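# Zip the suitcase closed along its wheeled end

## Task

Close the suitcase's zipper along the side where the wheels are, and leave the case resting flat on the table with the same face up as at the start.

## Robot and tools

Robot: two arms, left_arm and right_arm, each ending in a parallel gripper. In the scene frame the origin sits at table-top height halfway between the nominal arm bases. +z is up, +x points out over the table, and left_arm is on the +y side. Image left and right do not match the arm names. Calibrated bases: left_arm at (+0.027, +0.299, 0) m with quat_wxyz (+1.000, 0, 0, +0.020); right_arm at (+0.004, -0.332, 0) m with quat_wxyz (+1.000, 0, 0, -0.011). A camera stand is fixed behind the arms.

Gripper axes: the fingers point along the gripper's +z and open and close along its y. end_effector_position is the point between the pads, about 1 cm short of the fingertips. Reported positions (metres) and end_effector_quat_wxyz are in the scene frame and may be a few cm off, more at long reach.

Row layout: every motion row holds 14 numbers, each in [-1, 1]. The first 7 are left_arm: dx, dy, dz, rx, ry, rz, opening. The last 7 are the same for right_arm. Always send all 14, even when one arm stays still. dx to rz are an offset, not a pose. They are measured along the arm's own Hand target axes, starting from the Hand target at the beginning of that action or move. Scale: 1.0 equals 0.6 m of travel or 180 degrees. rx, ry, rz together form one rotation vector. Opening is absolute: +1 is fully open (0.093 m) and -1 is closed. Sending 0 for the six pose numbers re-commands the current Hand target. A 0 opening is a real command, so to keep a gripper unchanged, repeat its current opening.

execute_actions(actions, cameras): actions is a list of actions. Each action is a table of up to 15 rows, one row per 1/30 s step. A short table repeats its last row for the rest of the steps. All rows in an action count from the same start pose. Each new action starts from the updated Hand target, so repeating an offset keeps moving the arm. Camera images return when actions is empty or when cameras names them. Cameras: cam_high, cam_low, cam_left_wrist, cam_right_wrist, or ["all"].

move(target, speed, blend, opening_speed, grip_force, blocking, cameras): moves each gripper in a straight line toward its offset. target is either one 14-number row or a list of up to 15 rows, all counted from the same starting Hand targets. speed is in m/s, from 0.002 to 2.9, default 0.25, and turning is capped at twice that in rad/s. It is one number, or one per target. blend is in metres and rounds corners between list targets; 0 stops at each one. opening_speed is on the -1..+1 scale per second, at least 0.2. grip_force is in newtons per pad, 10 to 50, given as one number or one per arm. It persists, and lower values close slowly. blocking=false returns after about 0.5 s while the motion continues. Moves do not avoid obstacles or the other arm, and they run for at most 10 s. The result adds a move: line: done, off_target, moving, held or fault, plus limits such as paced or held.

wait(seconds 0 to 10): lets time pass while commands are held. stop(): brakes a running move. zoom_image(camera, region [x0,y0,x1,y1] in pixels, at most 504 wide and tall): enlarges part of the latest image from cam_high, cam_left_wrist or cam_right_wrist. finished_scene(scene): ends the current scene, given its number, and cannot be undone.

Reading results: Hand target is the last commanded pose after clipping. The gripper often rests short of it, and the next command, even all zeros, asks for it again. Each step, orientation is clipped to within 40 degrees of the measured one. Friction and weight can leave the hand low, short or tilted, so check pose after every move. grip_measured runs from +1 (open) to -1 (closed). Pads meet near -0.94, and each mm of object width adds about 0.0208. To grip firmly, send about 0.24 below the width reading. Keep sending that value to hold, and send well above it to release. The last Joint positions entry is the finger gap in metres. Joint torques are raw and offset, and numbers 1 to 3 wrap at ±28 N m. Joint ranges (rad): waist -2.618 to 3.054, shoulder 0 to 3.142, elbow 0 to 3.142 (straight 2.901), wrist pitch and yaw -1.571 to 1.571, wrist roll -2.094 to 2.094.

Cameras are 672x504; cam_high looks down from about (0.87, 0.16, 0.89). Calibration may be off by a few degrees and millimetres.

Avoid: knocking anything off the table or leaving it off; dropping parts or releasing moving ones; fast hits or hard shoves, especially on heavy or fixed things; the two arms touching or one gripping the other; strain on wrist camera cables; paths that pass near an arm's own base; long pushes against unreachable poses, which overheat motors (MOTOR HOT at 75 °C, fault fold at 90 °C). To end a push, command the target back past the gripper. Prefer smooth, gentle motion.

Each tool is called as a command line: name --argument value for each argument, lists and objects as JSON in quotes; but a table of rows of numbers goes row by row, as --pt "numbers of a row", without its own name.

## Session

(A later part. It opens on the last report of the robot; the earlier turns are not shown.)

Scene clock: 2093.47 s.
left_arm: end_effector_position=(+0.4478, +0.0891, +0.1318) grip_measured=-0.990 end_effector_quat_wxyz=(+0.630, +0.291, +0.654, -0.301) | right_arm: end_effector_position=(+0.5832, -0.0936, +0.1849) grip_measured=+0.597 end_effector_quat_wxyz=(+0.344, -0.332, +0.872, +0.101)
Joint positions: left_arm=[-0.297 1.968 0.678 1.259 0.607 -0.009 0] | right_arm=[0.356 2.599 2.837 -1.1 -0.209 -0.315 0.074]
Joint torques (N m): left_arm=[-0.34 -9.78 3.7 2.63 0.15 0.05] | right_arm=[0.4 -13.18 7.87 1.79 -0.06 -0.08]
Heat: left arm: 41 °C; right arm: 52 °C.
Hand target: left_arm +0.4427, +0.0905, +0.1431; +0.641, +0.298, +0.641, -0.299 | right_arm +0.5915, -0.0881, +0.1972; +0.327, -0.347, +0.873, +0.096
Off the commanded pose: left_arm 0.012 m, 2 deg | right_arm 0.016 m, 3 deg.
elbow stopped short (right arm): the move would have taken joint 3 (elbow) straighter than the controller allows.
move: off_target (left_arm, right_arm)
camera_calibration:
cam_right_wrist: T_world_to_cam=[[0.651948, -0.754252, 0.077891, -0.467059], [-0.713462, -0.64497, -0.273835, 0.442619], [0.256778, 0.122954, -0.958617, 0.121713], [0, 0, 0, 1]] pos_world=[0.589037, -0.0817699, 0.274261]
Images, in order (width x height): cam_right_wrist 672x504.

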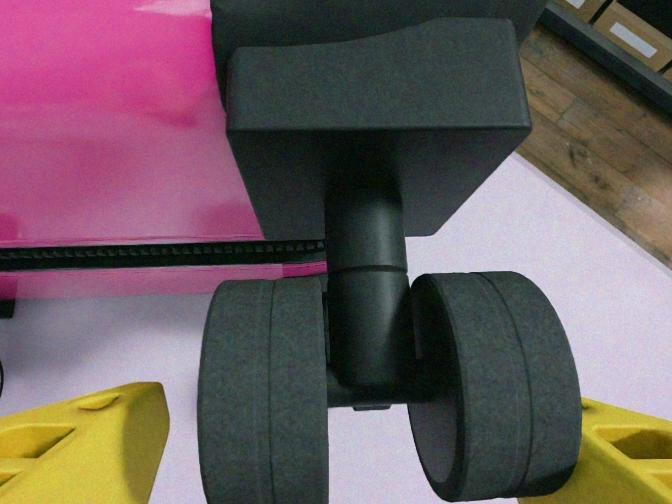

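move --pt "0 0 0 0 0 0 -1 0 -0.017 0.012 0 0 0 0.6" --pt "0 0 0 0 0 0 -1 0 -0.017 0.012 0 0 0 -0.3" --speed 0.06 --opening_speed 0.8 --cameras '["cam_right_wrist","cam_left_wrist"]'

Scene clock: 2101.73 s.
left_arm: end_effector_position=(+0.4478, +0.0891, +0.1318) grip_measured=-0.990 end_effector_quat_wxyz=(+0.630, +0.291, +0.654, -0.301) | right_arm: end_effector_position=(+0.5919, -0.0925, +0.1825) grip_measured=+0.068 end_effector_quat_wxyz=(+0.357, -0.334, +0.866, +0.100)
Joint positions: left_arm=[-0.297 1.968 0.678 1.259 0.607 -0.009 0] | right_arm=[0.352 2.614 2.837 -1.059 -0.213 -0.323 0.048]
Joint torques (N m): left_arm=[-0.21 -9.73 3.7 2.63 0.19 0.05] | right_arm=[-0.61 -12.94 7.91 1.85 -0.1 -0.07]
Motor temperatures (°C): left_arm=[20 41 30 30 19 19 21] | right_arm=[19 53 36 52 17 19 20]
Heat: left arm: 41 °C; right arm: 53 °C.
Hand target: left_arm +0.4427, +0.0905, +0.1431; +0.641, +0.298, +0.641, -0.299 | right_arm +0.6020, -0.0928, +0.1923; +0.327, -0.348, +0.873, +0.096
Off the commanded pose: left_arm 0.012 m, 2 deg | right_arm 0.014 m, 4 deg.
elbow stopped short (right arm): the move would have taken joint 3 (elbow) straighter than the controller allows.
move: off_target (left_arm, right_arm); target 2's new opening was sent with right_arm's hand 0.016 m and 4 deg from that target
camera_calibration:
cam_left_wrist: T_world_to_cam=[[-0.755755, -0.654771, 0.0104367, 0.396456], [-0.300741, 0.332879, -0.893726, 0.261463], [0.581712, -0.678577, -0.448492, -0.0533674], [0, 0, 0, 1]] pos_world=[0.409301, 0.136339, 0.205604]
cam_right_wrist: T_world_to_cam=[[0.653059, -0.751876, 0.0905387, -0.474428], [-0.702632, -0.646166, -0.297956, 0.446788], [0.282529, 0.130967, -0.950276, 0.101043], [0, 0, 0, 1]] pos_world=[0.595209, -0.0812454, 0.272096]
Images, in order (width x height): cam_left_wrist 672x504, cam_right_wrist 672x504.

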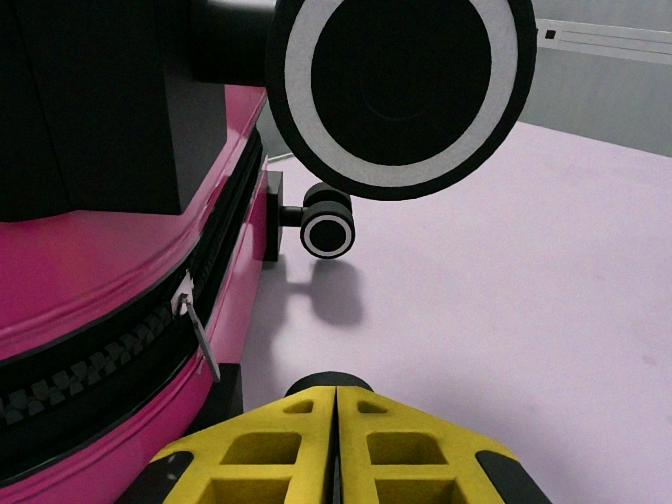

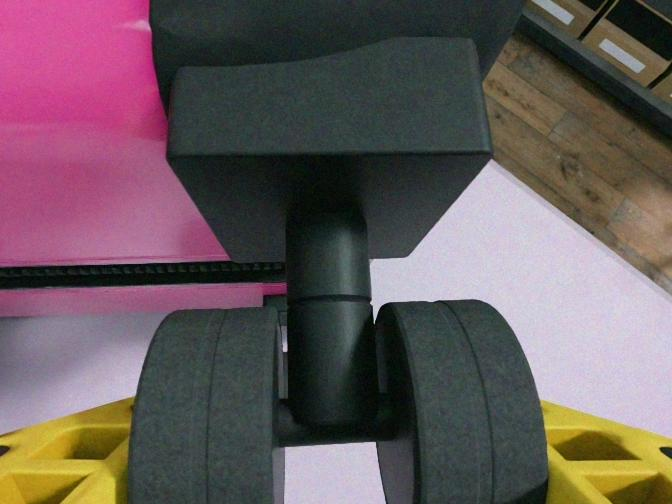

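move --target '[0,0,-0.1,0,0,0,-1,0.072,0.113,-0.069,0.053,0.005,0.064,-0.3]' --speed 0.08 --cameras '["cam_right_wrist","cam_left_wrist","cam_high"]'

Scene clock: 2112.53 s.
left_arm: end_effector_position=(+0.4091, +0.1348, +0.1339) grip_measured=-0.990 end_effector_quat_wxyz=(+0.631, +0.290, +0.653, -0.302) | right_arm: end_effector_position=(+0.5270, -0.0743, +0.1798) grip_measured=+0.050 end_effector_quat_wxyz=(+0.345, -0.238, +0.906, +0.064)
Joint positions: left_arm=[-0.171 1.848 0.482 1.337 0.734 -0.009 0] | right_arm=[0.483 2.193 2.09 -0.75 0.013 -0.059 0.048]
Joint torques (N m): left_arm=[-0.01 -8.24 3.33 2.6 0.2 0.05] | right_arm=[0.53 -16.47 4.72 1.05 0.27 0.16]
Motor temperatures (°C): left_arm=[20 42 29 31 19 19 21] | right_arm=[19 56 36 51 17 19 21]
Heat: left arm: 42 °C; right arm: 56 °C.
Hand target: left_arm +0.4041, +0.1365, +0.1432; +0.641, +0.298, +0.641, -0.298 | right_arm +0.5121, -0.0824, +0.1924; +0.337, -0.231, +0.911, +0.053
Off the commanded pose: left_arm 0.011 m, 2 deg | right_arm 0.021 m, 2 deg.
move: off_target (left_arm, right_arm)
camera_calibration:
cam_left_wrist: T_world_to_cam=[[-0.756249, -0.654165, 0.0124714, 0.396962], [-0.29976, 0.32947, -0.895318, 0.236791], [0.581577, -0.680821, -0.445254, 0.00100004], [0, 0, 0, 1]] pos_world=[0.370601, 0.182344, 0.207498]
cam_right_wrist: T_world_to_cam=[[0.480443, -0.873889, 0.0741128, -0.333309], [-0.83715, -0.482149, -0.258288, 0.48813], [0.261448, 0.0620489, -0.963221, 0.122778], [0, 0, 0, 1]] pos_world=[0.536674, -0.0635419, 0.269043]
Images, in order (width x height): cam_high 672x504, cam_left_wrist 672x504, cam_right_wrist 672x504.

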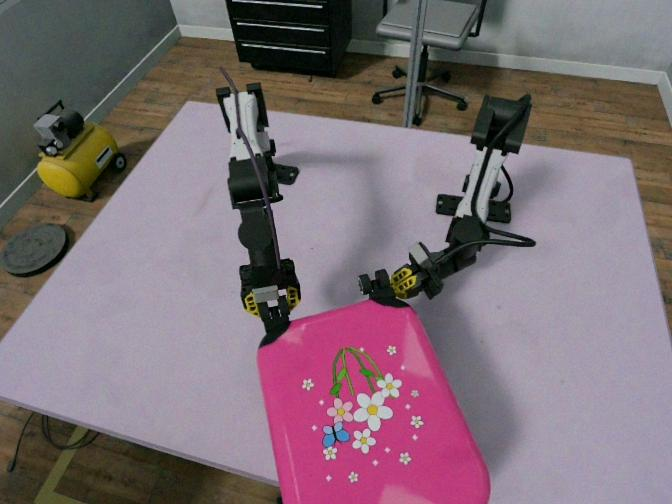

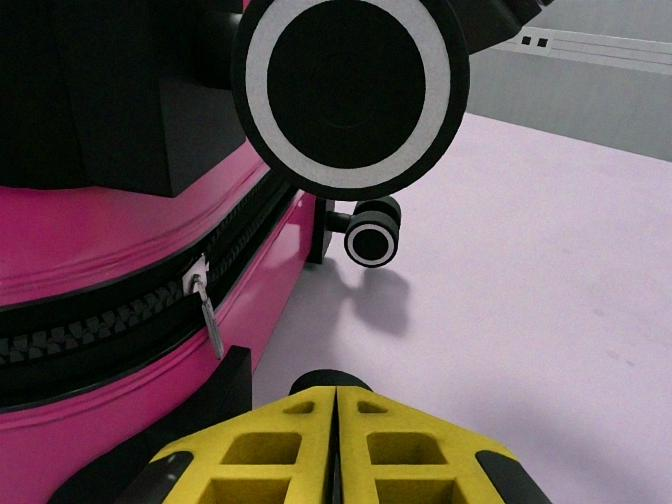

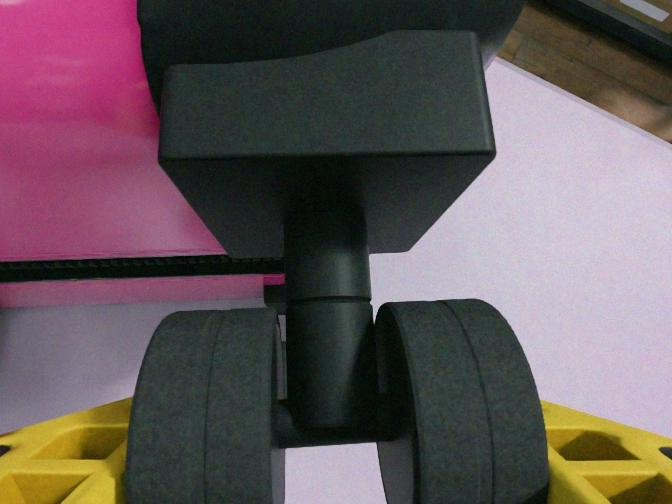

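move --pt "0.012 0.102 0 0 0 0 -1 0 0 0 0 0 0 -0.3" --pt "0.01 0.125 0.066 0 0 0 -1 0 0 0 0 0 0 -0.3" --speed 0.08 --cameras '["cam_left_wrist"]'

Scene clock: 2130.43 s.
left_arm: end_effector_position=(+0.4752, +0.1589, +0.1420) grip_measured=-0.990 end_effector_quat_wxyz=(+0.642, +0.305, +0.633, -0.305) | right_arm: end_effector_position=(+0.5284, -0.0764, +0.1801) grip_measured=+0.050 end_effector_quat_wxyz=(+0.347, -0.230, +0.907, +0.059)
Joint positions: left_arm=[-0.066 2.015 0.768 1.265 0.867 -0.009 0] | right_arm=[0.483 2.193 2.09 -0.748 0.028 -0.047 0.048]
Joint torques (N m): left_arm=[-1.88 -5.44 8.28 1.92 -0.29 0.06] | right_arm=[0.51 -16.44 4.78 1.04 0.11 0.03]
Motor temperatures (°C): left_arm=[20 41 29 33 19 19 21] | right_arm=[19 63 34 46 17 19 21]
Heat: left arm: 41 °C; right arm: 63 °C.
Hand target: left_arm +0.4870, +0.1544, +0.1371; +0.641, +0.298, +0.641, -0.299 | right_arm +0.5121, -0.0824, +0.1924; +0.337, -0.231, +0.911, +0.053
Off the commanded pose: left_arm 0.014 m, 1 deg | right_arm 0.021 m, 1 deg.
move: off_target (left_arm, right_arm)
camera_calibration:
cam_left_wrist: T_world_to_cam=[[-0.773992, -0.632867, -0.0203811, 0.472389], [-0.248499, 0.333203, -0.909519, 0.232917], [0.582395, -0.698896, -0.415163, -0.0191859], [0, 0, 0, 1]] pos_world=[0.434679, 0.207942, 0.213505]
Images, in order (width x height): cam_left_wrist 672x504.

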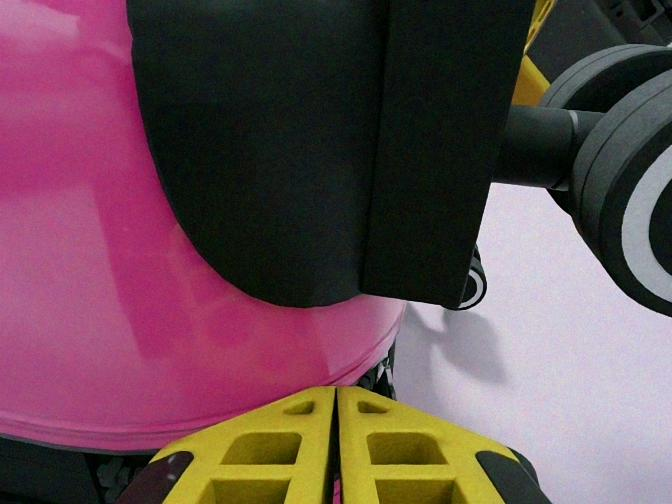

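move --pt "0.04 -0.01 -0.035 0 0 0 -1 0 0 0 0 0 0 -0.3" --pt "0.035 0.0 0.0 0 0 0 -1 0 0 0 0 0 0 -0.3" --pt "0.025 -0.01 0.06 0 0 0 -1 0 0 0 0 0 0 -0.3" --speed 0.06 --cameras '["cam_left_wrist"]'

Scene clock: 2138.10 s.
left_arm: end_effector_position=(+0.4944, +0.1309, +0.1267) grip_measured=-0.990 end_effector_quat_wxyz=(+0.641, +0.302, +0.636, -0.305) | right_arm: end_effector_position=(+0.5329, -0.0851, +0.1806) grip_measured=+0.050 end_effector_quat_wxyz=(+0.350, -0.208, +0.912, +0.050)
Joint positions: left_arm=[-0.143 2.114 0.854 1.272 0.783 -0.009 0] | right_arm=[0.474 2.193 2.09 -0.746 0.056 -0.018 0.048]
Joint torques (N m): left_arm=[-2.28 -5.9 8.62 2.01 -0.26 0.09] | right_arm=[1.28 -16.46 4.7 1.03 -0.17 -0.24]
Motor temperatures (°C): left_arm=[20 40 30 32 19 19 21] | right_arm=[19 65 33 45 17 19 21]
Heat: left arm: 40 °C; right arm: 65 °C.
Hand target: left_arm +0.5056, +0.1230, +0.1223; +0.641, +0.298, +0.641, -0.298 | right_arm +0.5120, -0.0824, +0.1923; +0.337, -0.231, +0.911, +0.053
Off the commanded pose: left_arm 0.014 m, 1 deg | right_arm 0.024 m, 3 deg.
move: off_target (left_arm, right_arm)
camera_calibration:
cam_left_wrist: T_world_to_cam=[[-0.770231, -0.637587, -0.01505, 0.467257], [-0.256145, 0.330872, -0.908247, 0.237009], [0.584067, -0.695706, -0.418163, -0.0571397], [0, 0, 0, 1]] pos_world=[0.453978, 0.179745, 0.198402]
Images, in order (width x height): cam_left_wrist 672x504.

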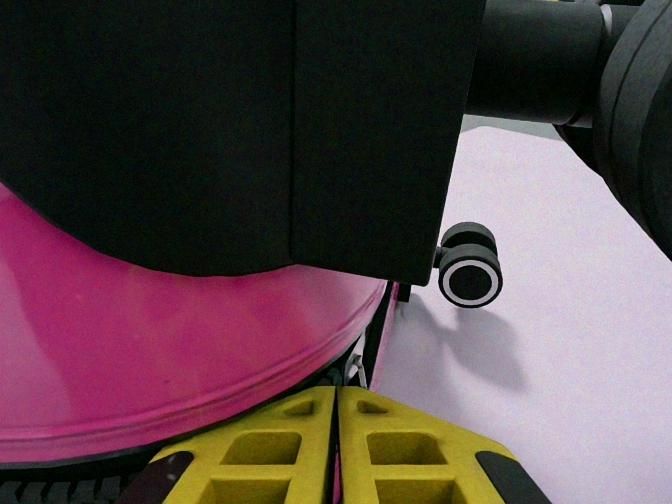

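move --target '[-0.008,-0.023,0.097,0,0,0,-1,0,0,0,0,0,0,-0.3]' --speed 0.06 --cameras '["cam_left_wrist","cam_high"]'

Scene clock: 2146.03 s.
left_arm: end_effector_position=(+0.5304, +0.0983, +0.1284) grip_measured=-0.990 end_effector_quat_wxyz=(+0.647, +0.279, +0.650, -0.285) | right_arm: end_effector_position=(+0.5445, -0.1093, +0.1810) grip_measured=+0.050 end_effector_quat_wxyz=(+0.357, -0.163, +0.919, +0.030)
Joint positions: left_arm=[-0.237 2.177 1.01 1.165 0.624 -0.009 0] | right_arm=[0.443 2.193 2.085 -0.736 0.107 0.028 0.048]
Joint torques (N m): left_arm=[-4.27 -6.75 10 2.17 0.11 0.07] | right_arm=[3.93 -16.75 4.63 0.99 -0.64 -0.71]
Motor temperatures (°C): left_arm=[20 40 31 32 19 19 21] | right_arm=[19 67 33 44 17 19 22]
Heat: left arm: 40 °C; right arm: 67 °C.
Hand target: left_arm +0.5325, +0.0696, +0.1271; +0.641, +0.298, +0.641, -0.298 | right_arm +0.5121, -0.0824, +0.1925; +0.337, -0.231, +0.911, +0.053
Off the commanded pose: left_arm 0.029 m, 3 deg | right_arm 0.044 m, 9 deg.
move: off_target (left_arm, right_arm)
camera_calibration:
cam_left_wrist: T_world_to_cam=[[-0.726933, -0.686683, -0.00592783, 0.454985], [-0.289293, 0.314057, -0.904255, 0.277292], [0.622798, -0.655618, -0.426951, -0.123527], [0, 0, 0, 1]] pos_world=[0.487895, 0.144359, 0.2007]
Images, in order (width x height): cam_high 672x504, cam_left_wrist 672x504.

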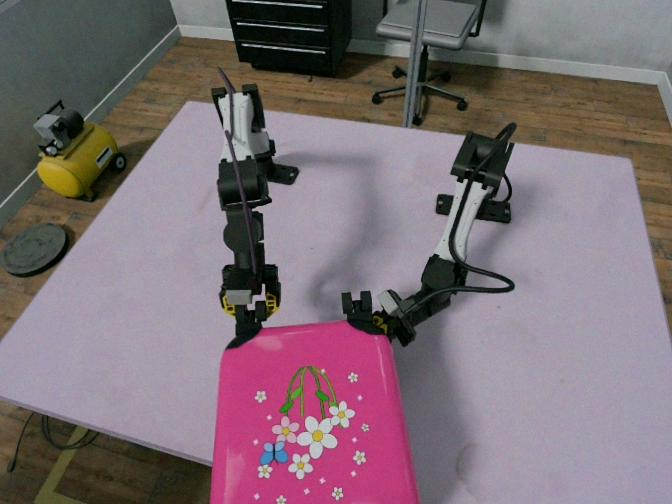

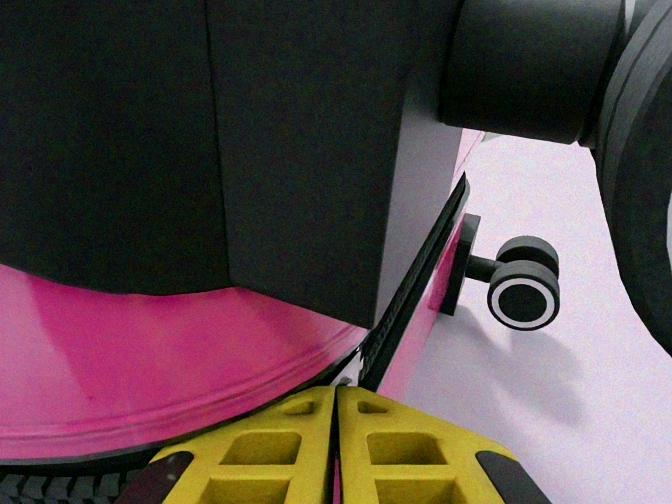

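move --target '[-0.005,-0.088,0.078,0,0,0,-1,0.004,0.098,-0.008,0,0,0,-0.3]' --speed 0.06 --cameras '["cam_left_wrist","cam_high"]'

Scene clock: 2155.47 s.
left_arm: end_effector_position=(+0.5401, +0.0801, +0.1280) grip_measured=-0.990 end_effector_quat_wxyz=(+0.657, +0.205, +0.675, -0.267) | right_arm: end_effector_position=(+0.5328, -0.1191, +0.1812) grip_measured=+0.050 end_effector_quat_wxyz=(+0.357, -0.107, +0.928, +0.000)
Joint positions: left_arm=[-0.327 2.189 1.021 1.173 0.393 -0.094 0] | right_arm=[0.468 2.15 2.024 -0.743 0.218 0.136 0.048]
Joint torques (N m): left_arm=[-10.02 -7.25 10.99 2.22 0.69 0.8] | right_arm=[12.59 -15.56 5.04 1.16 -0.94 -0.85]
Motor temperatures (°C): left_arm=[21 40 33 32 19 19 21] | right_arm=[20 68 33 44 17 19 22]
Heat: left arm: 40 °C; right arm: 68 °C.
Hand target: left_arm +0.5222, -0.0002, +0.1302; +0.641, +0.298, +0.641, -0.298 | right_arm +0.4809, -0.0323, +0.1911; +0.337, -0.231, +0.911, +0.053
Off the commanded pose: left_arm 0.082 m, 12 deg | right_arm 0.102 m, 16 deg.
move: off_target (left_arm, right_arm)
camera_calibration:
cam_left_wrist: T_world_to_cam=[[-0.622066, -0.779274, 0.0759332, 0.38971], [-0.372923, 0.209616, -0.903874, 0.338981], [0.688449, -0.590586, -0.421005, -0.183164], [0, 0, 0, 1]] pos_world=[0.494938, 0.124461, 0.199691]
Images, in order (width x height): cam_high 672x504, cam_left_wrist 672x504.

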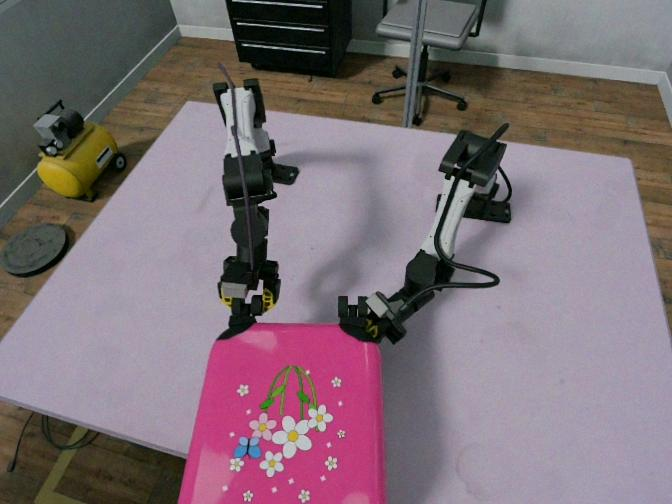

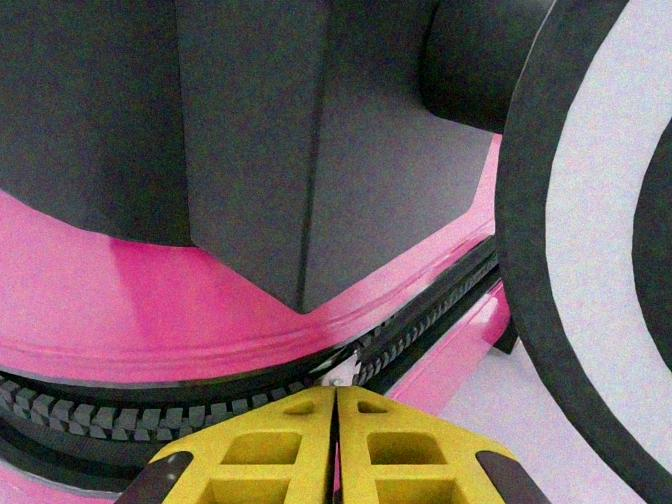

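move --target '[-0.005,-0.064,0.077,0,0,0,-1,0.005,0.1,-0.0,0,0,0,-0.3]' --speed 0.06 --cameras '["cam_left_wrist","cam_right_wrist"]'

Scene clock: 2162.80 s.
left_arm: end_effector_position=(+0.5603, +0.0929, +0.1282) grip_measured=-0.990 end_effector_quat_wxyz=(+0.680, +0.091, +0.691, -0.229) | right_arm: end_effector_position=(+0.5075, -0.1133, +0.1820) grip_measured=+0.050 end_effector_quat_wxyz=(+0.361, -0.025, +0.931, -0.040)
Joint positions: left_arm=[-0.372 2.221 1.048 1.202 0.124 -0.197 0] | right_arm=[0.551 2.114 1.975 -0.788 0.4 0.34 0.048]
Joint torques (N m): left_arm=[-15.56 -7.79 11.04 2.31 1.91 1.67] | right_arm=[17.43 -13.78 5.39 1.53 -1.64 -1.76]
Motor temperatures (°C): left_arm=[24 41 34 32 19 19 21] | right_arm=[23 68 33 44 18 19 22]
Heat: left arm: 41 °C; right arm: 68 °C.
Hand target: left_arm +0.5226, -0.0603, +0.1331; +0.641, +0.298, +0.641, -0.298 | right_arm +0.4515, +0.0197, +0.1858; +0.337, -0.231, +0.911, +0.053
Off the commanded pose: left_arm 0.158 m, 26 deg | right_arm 0.144 m, 26 deg.
move: off_target (left_arm, right_arm)
camera_calibration:
cam_left_wrist: T_world_to_cam=[[-0.432261, -0.884256, 0.176755, 0.302759], [-0.43054, 0.0301503, -0.902068, 0.392734], [0.792329, -0.466029, -0.39374, -0.262694], [0, 0, 0, 1]] pos_world=[0.508099, 0.133452, 0.197326]
cam_right_wrist: T_world_to_cam=[[0.0230806, -0.992649, 0.118811, -0.147605], [-0.958891, -0.0556024, -0.278272, 0.567333], [0.282833, -0.107504, -0.953126, 0.100502], [0, 0, 0, 1]] pos_world=[0.518992, -0.104171, 0.271201]
Images, in order (width x height): cam_left_wrist 672x504, cam_right_wrist 672x504.

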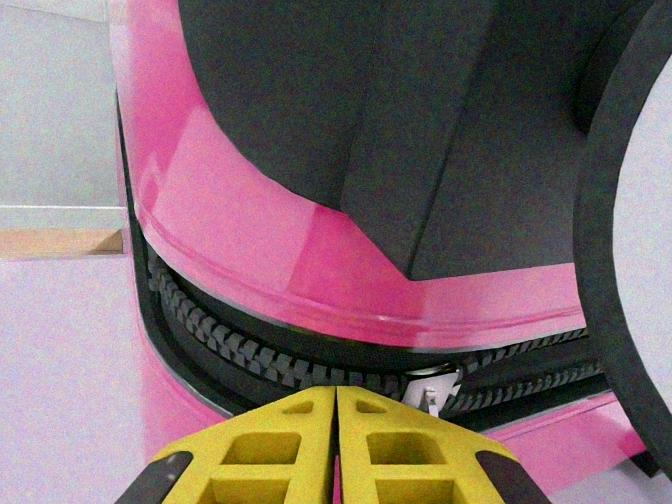

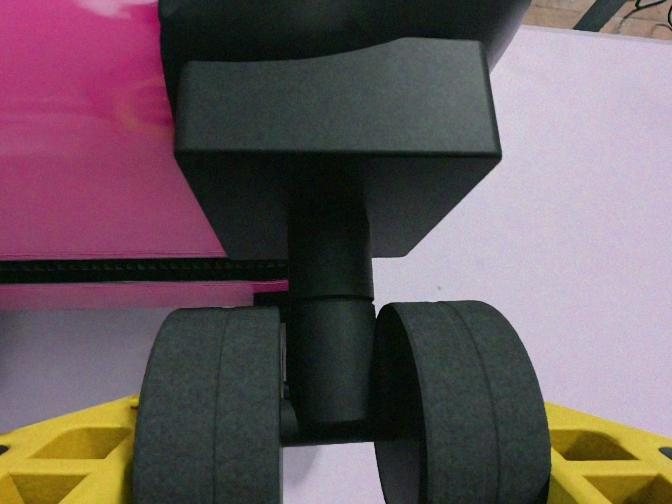

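move --target '[0,0.051,0.043,0,0,0,-1,-0.061,-0.045,0.054,0,0,0,-0.3]' --speed 0.06 --cameras '["cam_left_wrist","cam_high"]'

Scene clock: 2176.43 s.
left_arm: end_effector_position=(+0.5930, +0.0819, +0.1319) grip_measured=-0.990 end_effector_quat_wxyz=(+0.685, +0.084, +0.682, -0.241) | right_arm: end_effector_position=(+0.5303, -0.1204, +0.1866) grip_measured=+0.050 end_effector_quat_wxyz=(+0.358, -0.011, +0.932, -0.051)
Joint positions: left_arm=[-0.37 2.313 1.222 1.148 0.13 -0.223 0] | right_arm=[0.522 2.22 2.165 -0.88 0.409 0.34 0.048]
Joint torques (N m): left_arm=[-13.01 -8.49 12.12 2.03 2.13 1.84] | right_arm=[14.78 -9.85 9.46 1.83 -1.95 -2.21]
Motor temperatures (°C): left_arm=[34 40 35 33 22 21 21] | right_arm=[32 64 33 44 20 22 22]
Heat: left arm: 40 °C; right arm: 64 °C.
Hand target: left_arm +0.5626, -0.0603, +0.1332; +0.641, +0.298, +0.641, -0.298 | right_arm +0.5073, +0.0180, +0.1857; +0.337, -0.231, +0.911, +0.053
Off the commanded pose: left_arm 0.145 m, 26 deg | right_arm 0.140 m, 28 deg.
move: off_target (left_arm, right_arm)
camera_calibration:
cam_left_wrist: T_world_to_cam=[[-0.43893, -0.876213, 0.198977, 0.306858], [-0.417742, 0.00294051, -0.908561, 0.405981], [0.795508, -0.481916, -0.367321, -0.296297], [0, 0, 0, 1]] pos_world=[0.539992, 0.124889, 0.198964]
Images, in order (width x height): cam_high 672x504, cam_left_wrist 672x504.

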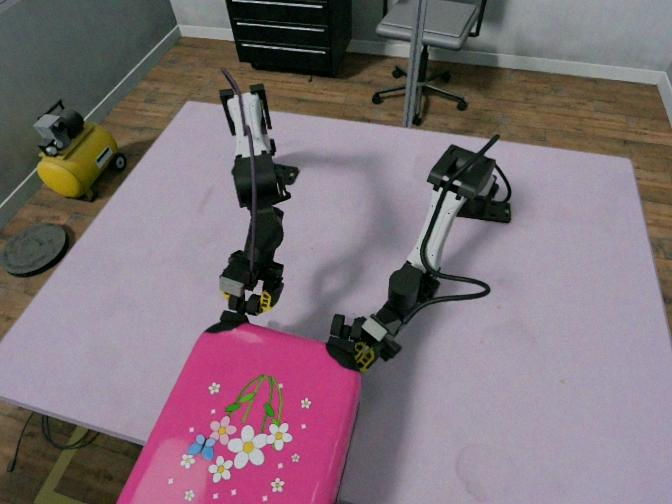

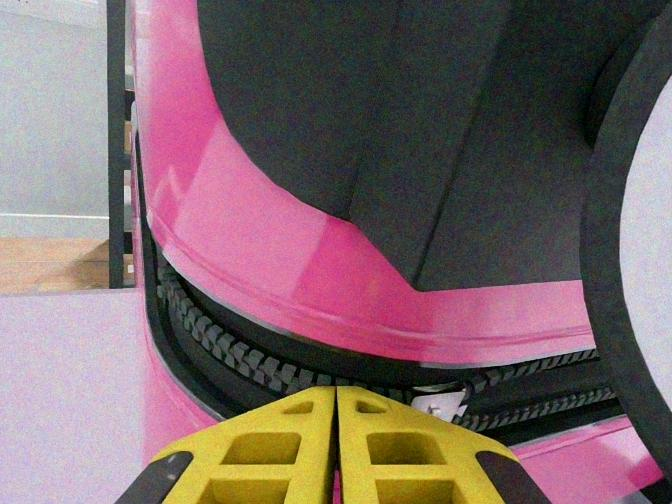

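move --pt "0 0.1 -0.2 0 0 0 -1 0 -0.2 0 0 0 0 -0.3" --pt "0 0.1 -0.3 0 0 0 -1 0.22 -0.086 -0.183 0 0 0 -0.3" --speed 0.1 --cameras '["cam_high","cam_left_wrist"]'

Scene clock: 2192.20 s.
left_arm: end_effector_position=(+0.4550, +0.0811, +0.1161) grip_measured=-0.990 end_effector_quat_wxyz=(+0.585, +0.353, +0.627, -0.374) | right_arm: end_effector_position=(+0.4304, -0.1369, +0.1798) grip_measured=+0.047 end_effector_quat_wxyz=(+0.393, -0.096, +0.915, +0.013)
Joint positions: left_arm=[-0.236 2.092 0.823 1.211 0.886 -0.013 0] | right_arm=[0.549 1.692 1.348 -0.458 0.279 0.205 0.047]
Joint torques (N m): left_arm=[3.66 -10.55 5.61 2.6 -1.24 0.09] | right_arm=[4.93 -16.08 4.86 0.43 -1.41 -1.48]
Motor temperatures (°C): left_arm=[36 43 36 32 23 22 21] | right_arm=[33 59 36 44 21 24 22]
Heat: left arm: 43 °C; right arm: 59 °C.
Hand target: left_arm +0.4926, +0.1160, +0.1331; +0.641, +0.298, +0.641, -0.298 | right_arm +0.3781, -0.1062, +0.1887; +0.337, -0.231, +0.911, +0.053
Off the commanded pose: left_arm 0.054 m, 13 deg | right_arm 0.061 m, 17 deg.
move: off_target (left_arm, right_arm)
camera_calibration:
cam_left_wrist: T_world_to_cam=[[-0.878202, -0.476489, 0.0414651, 0.434519], [-0.251093, 0.385516, -0.887879, 0.224737], [0.407079, -0.790149, -0.458204, 0.0195413], [0, 0, 0, 1]] pos_world=[0.430071, 0.135844, 0.190476]
Images, in order (width x height): cam_high 672x504, cam_left_wrist 672x504.

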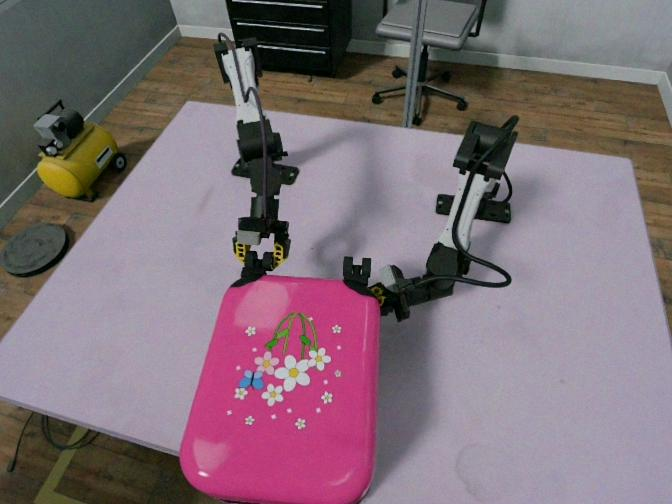

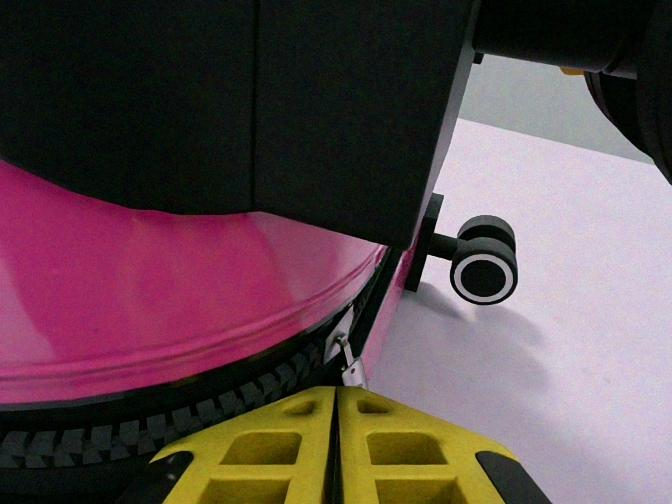

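move --target '[0.01,-0.078,-0.028,0.067,0,0,-0.5,0,0,0,0,0,0,-0.3]' --speed 0.06 --cameras '["cam_left_wrist"]'

Scene clock: 2215.60 s.
left_arm: end_effector_position=(+0.4365, +0.0870, +0.1173) grip_measured=-0.502 end_effector_quat_wxyz=(+0.578, +0.373, +0.610, -0.393) | right_arm: end_effector_position=(+0.4216, -0.1407, +0.1803) grip_measured=+0.046 end_effector_quat_wxyz=(+0.380, -0.099, +0.920, +0.010)
Joint positions: left_arm=[-0.211 2.076 0.774 1.26 0.975 -0.013 0.021] | right_arm=[0.55 1.672 1.348 -0.507 0.274 0.208 0.047]
Joint torques (N m): left_arm=[1.24 -9.22 4.38 2.6 -0.26 0.06] | right_arm=[5.03 -14.19 5.35 0.72 -1.38 -1.49]
Motor temperatures (°C): left_arm=[30 45 33 33 23 20 21] | right_arm=[27 59 34 39 21 24 22]
Heat: left arm: 45 °C; right arm: 59 °C.
Hand target: left_arm +0.4460, +0.0988, +0.1270; +0.607, +0.364, +0.606, -0.364 | right_arm +0.3781, -0.1063, +0.1888; +0.337, -0.231, +0.911, +0.053
Off the commanded pose: left_arm 0.018 m, 5 deg | right_arm 0.056 m, 17 deg.
move: off_target (left_arm, right_arm)
camera_calibration:
cam_left_wrist: T_world_to_cam=[[-0.907222, -0.41946, 0.0316521, 0.429908], [-0.213306, 0.393881, -0.894068, 0.20233], [0.362559, -0.81787, -0.446811, 0.0527884], [0, 0, 0, 1]] pos_world=[0.414041, 0.143809, 0.190876]
Images, in order (width x height): cam_left_wrist 672x504.

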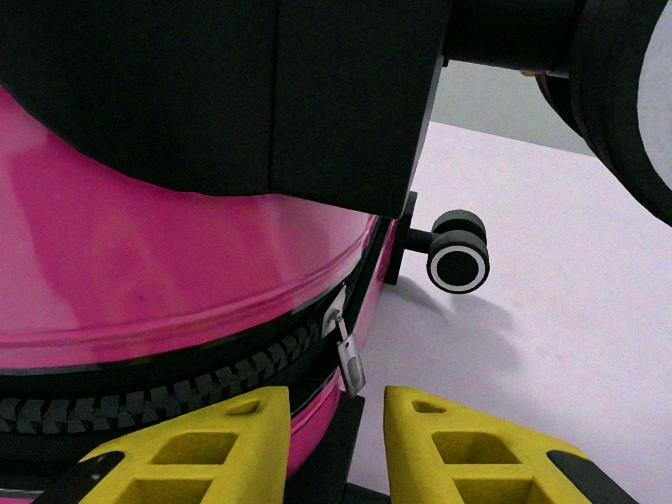

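move --target '[0.012,-0.0175,0.075,0,0,0,-0.5,0,0,0,0,0,0,-0.3]' --speed 0.05 --cameras '["cam_left_wrist"]'

Scene clock: 2223.43 s.
left_arm: end_effector_position=(+0.4427, +0.0699, +0.1176) grip_measured=-0.502 end_effector_quat_wxyz=(+0.591, +0.367, +0.610, -0.379) | right_arm: end_effector_position=(+0.4191, -0.1518, +0.1815) grip_measured=+0.046 end_effector_quat_wxyz=(+0.378, -0.081, +0.922, -0.004)
Joint positions: left_arm=[-0.265 2.097 0.795 1.281 0.886 -0.013 0.021] | right_arm=[0.543 1.657 1.34 -0.529 0.306 0.23 0.047]
Joint torques (N m): left_arm=[-3.69 -5.3 9.73 2.21 -0.51 0.12] | right_arm=[5.9 -13.22 5.56 0.88 -1.6 -1.68]
Motor temperatures (°C): left_arm=[28 45 33 33 22 20 21] | right_arm=[26 62 34 39 21 24 22]
Heat: left arm: 45 °C; right arm: 62 °C.
Hand target: left_arm +0.4579, +0.0541, +0.1199; +0.607, +0.364, +0.606, -0.364 | right_arm +0.3781, -0.1062, +0.1888; +0.337, -0.231, +0.911, +0.053
Off the commanded pose: left_arm 0.022 m, 3 deg | right_arm 0.062 m, 19 deg.
move: off_target (left_arm, right_arm)
camera_calibration:
cam_left_wrist: T_world_to_cam=[[-0.892925, -0.449999, 0.0136112, 0.426215], [-0.208029, 0.385598, -0.898909, 0.20955], [0.39926, -0.80549, -0.437923, 0.0185489], [0, 0, 0, 1]] pos_world=[0.416765, 0.125935, 0.190688]
Images, in order (width x height): cam_left_wrist 672x504.

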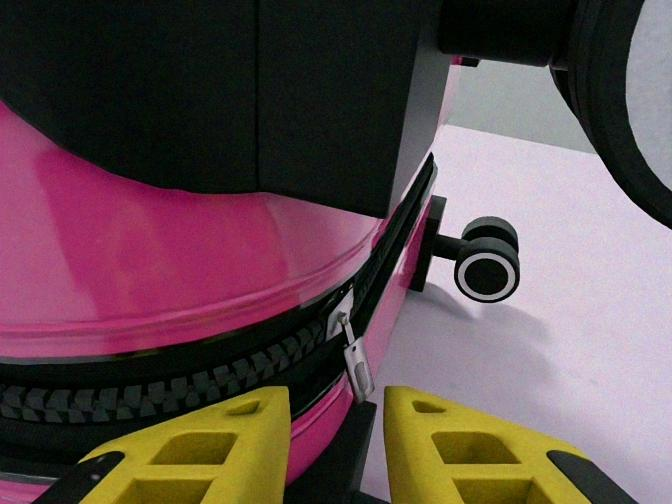

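move --pt "0.01 -0.035 -0.03 0 0 0 -0.5 0 0 0 0 0 0 -0.3" --pt "0.012 -0.035 0.035 0 0 0 -0.5 0 0 0 0 0 0 -0.3" --speed 0.05 --cameras '["cam_left_wrist"]'

Scene clock: 2233.40 s.
left_arm: end_effector_position=(+0.4339, +0.0422, +0.1134) grip_measured=-0.502 end_effector_quat_wxyz=(+0.600, +0.367, +0.604, -0.375) | right_arm: end_effector_position=(+0.4169, -0.1548, +0.1817) grip_measured=+0.046 end_effector_quat_wxyz=(+0.375, -0.075, +0.924, -0.008)
Joint positions: left_arm=[-0.35 2.126 0.786 1.341 0.796 -0.013 0.021] | right_arm=[0.543 1.651 1.34 -0.544 0.315 0.241 0.047]
Joint torques (N m): left_arm=[-3.32 -5.41 10.5 1.92 -0.47 0.09] | right_arm=[6.02 -12.88 5.55 0.99 -1.63 -1.77]
Motor temperatures (°C): left_arm=[27 43 33 33 21 20 21] | right_arm=[26 60 33 38 21 25 22]
Heat: left arm: 43 °C; right arm: 60 °C.
Hand target: left_arm +0.4493, +0.0258, +0.1126; +0.607, +0.364, +0.606, -0.364 | right_arm +0.3782, -0.1063, +0.1887; +0.337, -0.231, +0.911, +0.053
Off the commanded pose: left_arm 0.022 m, 2 deg | right_arm 0.063 m, 20 deg.
move: off_target (left_arm, right_arm)
camera_calibration:
cam_left_wrist: T_world_to_cam=[[-0.890627, -0.454722, -0.00337072, 0.407098], [-0.190606, 0.380033, -0.905121, 0.207984], [0.41286, -0.805483, -0.42514, -0.00947347], [0, 0, 0, 1]] pos_world=[0.406127, 0.0984454, 0.185595]
Images, in order (width x height): cam_left_wrist 672x504.

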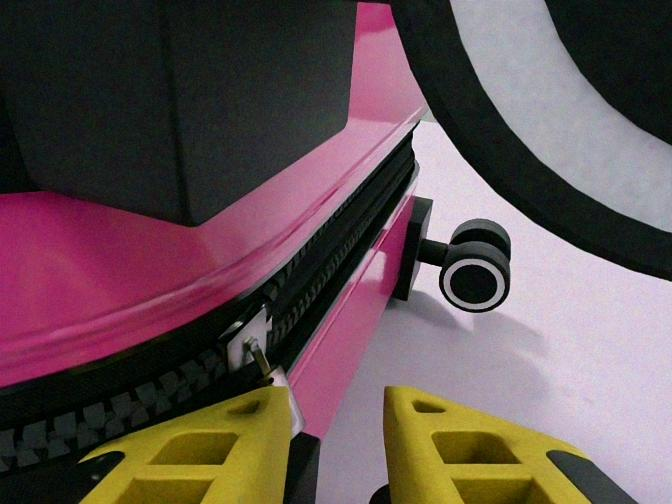

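move --target '[0.005,0.018,-0.07,0,0,0,-0.68,0,0,0,0,0,0,-0.3]' --speed 0.06 --cameras '["cam_left_wrist"]'

Scene clock: 2245.07 s.
left_arm: end_effector_position=(+0.4361, +0.0609, +0.1107) grip_measured=-0.679 end_effector_quat_wxyz=(+0.597, +0.368, +0.605, -0.377) | right_arm: end_effector_position=(+0.4147, -0.1513, +0.1801) grip_measured=+0.046 end_effector_quat_wxyz=(+0.372, -0.077, +0.925, -0.001)
Joint positions: left_arm=[-0.295 2.127 0.775 1.347 0.855 -0.013 0.013] | right_arm=[0.547 1.651 1.338 -0.547 0.302 0.247 0.047]
Joint torques (N m): left_arm=[0.46 -7.9 3.82 2.46 -0.06 0.11] | right_arm=[5.71 -12.77 5.7 1 -1.54 -1.82]
Motor temperatures (°C): left_arm=[26 41 35 33 21 20 20] | right_arm=[25 59 33 38 22 26 23]
Heat: left arm: 41 °C; right arm: 59 °C.
Hand target: left_arm +0.4390, +0.0679, +0.1097; +0.607, +0.364, +0.606, -0.364 | right_arm +0.3782, -0.1063, +0.1888; +0.337, -0.231, +0.911, +0.053
Off the commanded pose: left_arm 0.008 m, 2 deg | right_arm 0.059 m, 19 deg.
move: off_target (right_arm)
camera_calibration:
cam_left_wrist: T_world_to_cam=[[-0.892567, -0.450915, 0.000837789, 0.417674], [-0.193953, 0.382243, -0.903478, 0.200051], [0.407071, -0.806577, -0.428634, 0.0065379], [0, 0, 0, 1]] pos_world=[0.408941, 0.117141, 0.183194]
Images, in order (width x height): cam_left_wrist 672x504.

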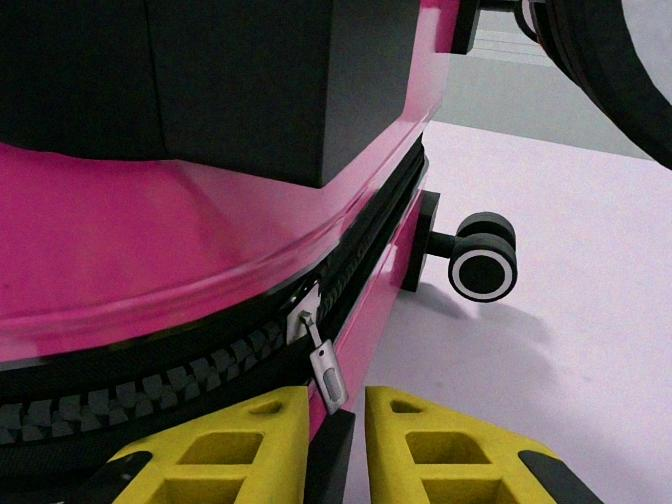

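move --pt "0.006 0.0 0.05 0 0 0 -0.68 0 0 0 0 0 0 -0.3" --pt "0.006 0.0 0.05 0 0 0 -1 0 0 0 0 0 0 -0.3" --speed 0.06 --opening_speed 1 --cameras '["cam_left_wrist"]'

Scene clock: 2250.97 s.
left_arm: end_effector_position=(+0.4397, +0.0521, +0.1088) grip_measured=-0.990 end_effector_quat_wxyz=(+0.600, +0.369, +0.601, -0.376) | right_arm: end_effector_position=(+0.4154, -0.1525, +0.1811) grip_measured=+0.046 end_effector_quat_wxyz=(+0.374, -0.077, +0.924, -0.005)
Joint positions: left_arm=[-0.317 2.153 0.801 1.358 0.834 -0.013 0] | right_arm=[0.547 1.651 1.338 -0.545 0.311 0.242 0.047]
Joint torques (N m): left_arm=[-2.61 -5.93 9.03 1.93 -0.41 0.08] | right_arm=[5.71 -12.74 5.7 1 -1.61 -1.78]
Motor temperatures (°C): left_arm=[25 42 34 33 21 20 20] | right_arm=[25 58 33 38 22 26 23]
Heat: left arm: 42 °C; right arm: 58 °C.
Hand target: left_arm +0.4531, +0.0414, +0.1059; +0.606, +0.364, +0.606, -0.364 | right_arm +0.3781, -0.1063, +0.1888; +0.337, -0.231, +0.911, +0.053
Off the commanded pose: left_arm 0.017 m, 2 deg | right_arm 0.060 m, 19 deg.
move: off_target (left_arm, right_arm); target 2's new opening was sent with left_arm's hand 0.022 m and 2 deg from that target
camera_calibration:
cam_left_wrist: T_world_to_cam=[[-0.892865, -0.450274, -0.00677044, 0.41785], [-0.184695, 0.379868, -0.906415, 0.198669], [0.410707, -0.808055, -0.422334, -0.00499394], [0, 0, 0, 1]] pos_world=[0.411828, 0.108644, 0.180796]
Images, in order (width x height): cam_left_wrist 672x504.

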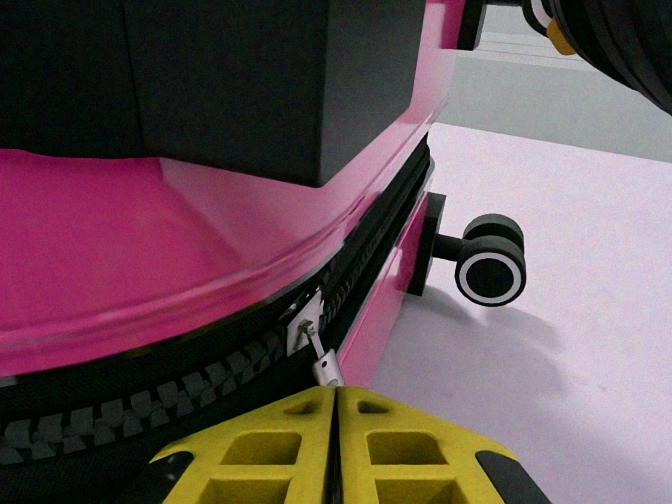

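move --target '[0,-0.06,0.0,0,0,0,-1,0,0,0,0,0,0,-0.3]' --speed 0.05 --cameras '["cam_left_wrist"]'

Scene clock: 2256.43 s.
left_arm: end_effector_position=(+0.4328, +0.0399, +0.1082) grip_measured=-0.990 end_effector_quat_wxyz=(+0.610, +0.343, +0.611, -0.370) | right_arm: end_effector_position=(+0.4138, -0.1538, +0.1809) grip_measured=+0.046 end_effector_quat_wxyz=(+0.371, -0.077, +0.926, -0.006)
Joint positions: left_arm=[-0.375 2.153 0.76 1.417 0.722 -0.05 0] | right_arm=[0.546 1.647 1.338 -0.555 0.308 0.243 0.047]
Joint torques (N m): left_arm=[-3.85 -9.32 3.34 2.06 -0.03 0.46] | right_arm=[5.85 -12.36 5.85 1.07 -1.58 -1.77]
Motor temperatures (°C): left_arm=[25 41 34 33 21 19 20] | right_arm=[25 58 33 37 22 26 23]
Heat: left arm: 41 °C; right arm: 58 °C.
Hand target: left_arm +0.4213, +0.0245, +0.1059; +0.606, +0.364, +0.606, -0.364 | right_arm +0.3782, -0.1063, +0.1888; +0.337, -0.231, +0.911, +0.053
Off the commanded pose: left_arm 0.019 m, 3 deg | right_arm 0.060 m, 19 deg.
move: off_target (left_arm, right_arm)
camera_calibration:
cam_left_wrist: T_world_to_cam=[[-0.867487, -0.497108, 0.0186865, 0.394333], [-0.218449, 0.346922, -0.912099, 0.21812], [0.446929, -0.795316, -0.409544, -0.0298572], [0, 0, 0, 1]] pos_world=[0.403071, 0.0966094, 0.179351]
Images, in order (width x height): cam_left_wrist 672x504.

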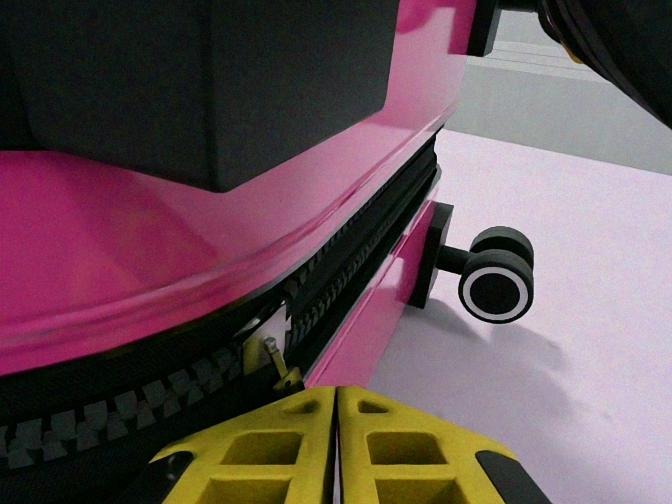

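move --target '[0.003,0.045,-0.06,0.1,0,0,-0.6,0,0,0,0,0,0,-0.3]' --speed 0.06 --cameras '["cam_left_wrist"]'

Scene clock: 2274.83 s.
left_arm: end_effector_position=(+0.4219, +0.0671, +0.1082) grip_measured=-0.602 end_effector_quat_wxyz=(+0.539, +0.449, +0.545, -0.460) | right_arm: end_effector_position=(+0.4111, -0.1509, +0.1801) grip_measured=+0.046 end_effector_quat_wxyz=(+0.366, -0.082, +0.927, +0.000)
Joint positions: left_arm=[-0.219 2.197 0.893 1.312 1.218 -0.024 0.016] | right_arm=[0.549 1.645 1.338 -0.563 0.293 0.242 0.047]
Joint torques (N m): left_arm=[0.21 -6.78 7.04 1.86 0.15 0.19] | right_arm=[5.6 -12.04 5.98 1.09 -1.44 -1.77]
Motor temperatures (°C): left_arm=[24 41 32 32 20 20 20] | right_arm=[24 56 32 37 22 27 23]
Heat: left arm: 41 °C; right arm: 56 °C.
Hand target: left_arm +0.4283, +0.0689, +0.1043; +0.542, +0.455, +0.541, -0.454 | right_arm +0.3782, -0.1063, +0.1887; +0.337, -0.231, +0.911, +0.053
Off the commanded pose: left_arm 0.008 m, 1 deg | right_arm 0.056 m, 18 deg.
move: off_target (right_arm)
camera_calibration:
cam_left_wrist: T_world_to_cam=[[-0.983543, -0.180672, 0.000668, 0.42807], [-0.0770413, 0.416047, -0.906074, 0.141218], [0.163424, -0.891214, -0.42312, 0.124126], [0, 0, 0, 1]] pos_world=[0.41162, 0.129209, 0.180188]
Images, in order (width x height): cam_left_wrist 672x504.

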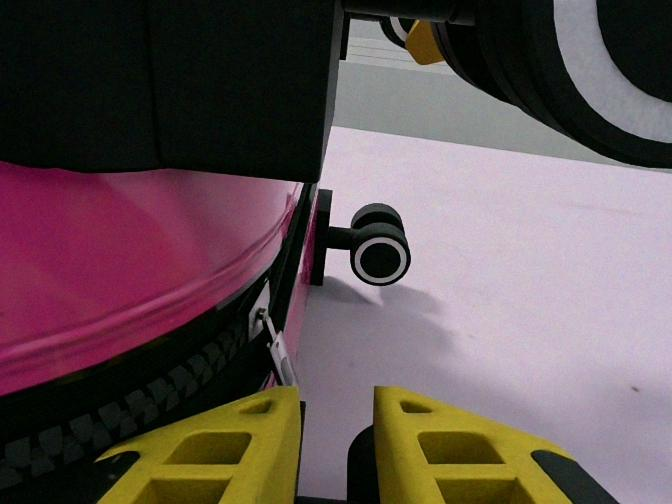

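move --pt "0.005 0.02 0.0 0 0 0 -0.6 0 0 0 0 0 0 -0.3" --pt "0.008 0.02 0.062 0 0 0 -0.6 0 0 0 0 0 0 -0.3" --speed 0.05 --cameras '["cam_left_wrist"]'

Scene clock: 2286.80 s.
left_arm: end_effector_position=(+0.4294, +0.0588, +0.1065) grip_measured=-0.602 end_effector_quat_wxyz=(+0.536, +0.467, +0.527, -0.466) | right_arm: end_effector_position=(+0.4137, -0.1559, +0.1815) grip_measured=+0.046 end_effector_quat_wxyz=(+0.371, -0.075, +0.926, -0.009)
Joint positions: left_arm=[-0.23 2.244 0.968 1.304 1.25 -0.018 0.016] | right_arm=[0.544 1.645 1.338 -0.559 0.314 0.244 0.047]
Joint torques (N m): left_arm=[-4.74 -5.93 9.46 1.39 -0.85 0.11] | right_arm=[6.06 -12.21 5.74 1.07 -1.62 -1.8]
Motor temperatures (°C): left_arm=[24 40 33 32 20 19 20] | right_arm=[24 57 32 37 22 28 23]
Heat: left arm: 40 °C; right arm: 57 °C.
Hand target: left_arm +0.4466, +0.0344, +0.0995; +0.542, +0.454, +0.541, -0.454 | right_arm +0.3781, -0.1063, +0.1887; +0.337, -0.231, +0.911, +0.053
Off the commanded pose: left_arm 0.031 m, 3 deg | right_arm 0.061 m, 20 deg.
move: off_target (left_arm, right_arm)
camera_calibration:
cam_left_wrist: T_world_to_cam=[[-0.990202, -0.137443, -0.024667, 0.437011], [-0.0352138, 0.416719, -0.908353, 0.126053], [0.135126, -0.898585, -0.417476, 0.12679], [0, 0, 0, 1]] pos_world=[0.420035, 0.121467, 0.178212]
Images, in order (width x height): cam_left_wrist 672x504.

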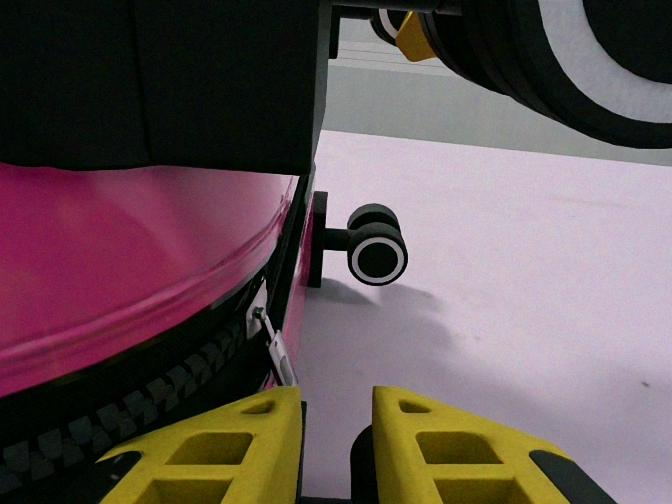

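move --pt "0.003 0.02 -0.06 0 0 0 -0.6 0 0 0 0 0 0 -0.3" --pt "-0.03 0.022 -0.04 0 0 0 -0.6 0 0 0 0 0 0 -0.3" --pt "-0.03 0.022 0.03 0 0 0 -0.6 0 0 0 0 0 0 -0.3" --speed 0.06 --cameras '["cam_left_wrist"]'

Scene clock: 2296.03 s.
left_arm: end_effector_position=(+0.4482, +0.0480, +0.1076) grip_measured=-0.602 end_effector_quat_wxyz=(+0.521, +0.450, +0.549, -0.474) | right_arm: end_effector_position=(+0.4158, -0.1650, +0.1818) grip_measured=+0.046 end_effector_quat_wxyz=(+0.376, -0.050, +0.925, -0.019)
Joint positions: left_arm=[-0.25 2.256 1.053 1.179 1.215 -0.029 0.016] | right_arm=[0.536 1.642 1.331 -0.556 0.348 0.276 0.047]
Joint torques (N m): left_arm=[-5.23 -8.79 10.5 1.81 -0.7 0.19] | right_arm=[6.99 -12.66 5.7 1.08 -1.85 -2.06]
Motor temperatures (°C): left_arm=[24 40 33 31 21 19 20] | right_arm=[24 57 32 37 23 28 23]
Heat: left arm: 40 °C; right arm: 57 °C.
Hand target: left_arm +0.4626, +0.0190, +0.1174; +0.542, +0.454, +0.541, -0.454 | right_arm +0.3782, -0.1063, +0.1889; +0.337, -0.231, +0.911, +0.053
Off the commanded pose: left_arm 0.034 m, 3 deg | right_arm 0.070 m, 23 deg.
move: off_target (left_arm, right_arm)
camera_calibration:
cam_left_wrist: T_world_to_cam=[[-0.987572, -0.152998, 0.0359521, 0.447235], [-0.0984005, 0.42355, -0.900512, 0.159319], [0.122549, -0.892859, -0.433341, 0.121996], [0, 0, 0, 1]] pos_world=[0.442403, 0.109872, 0.180256]
Images, in order (width x height): cam_left_wrist 672x504.

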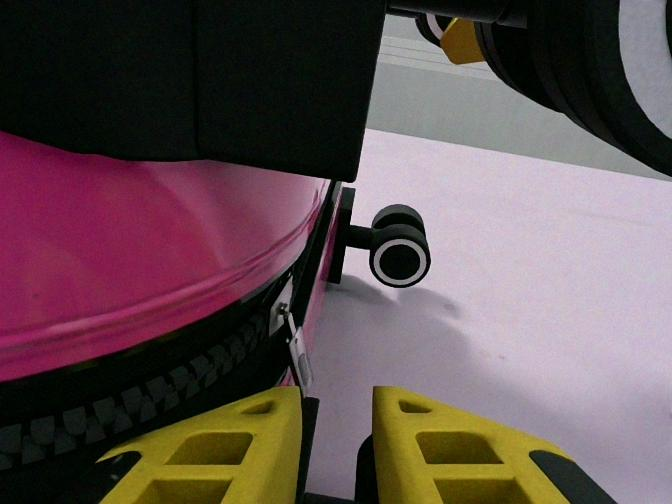

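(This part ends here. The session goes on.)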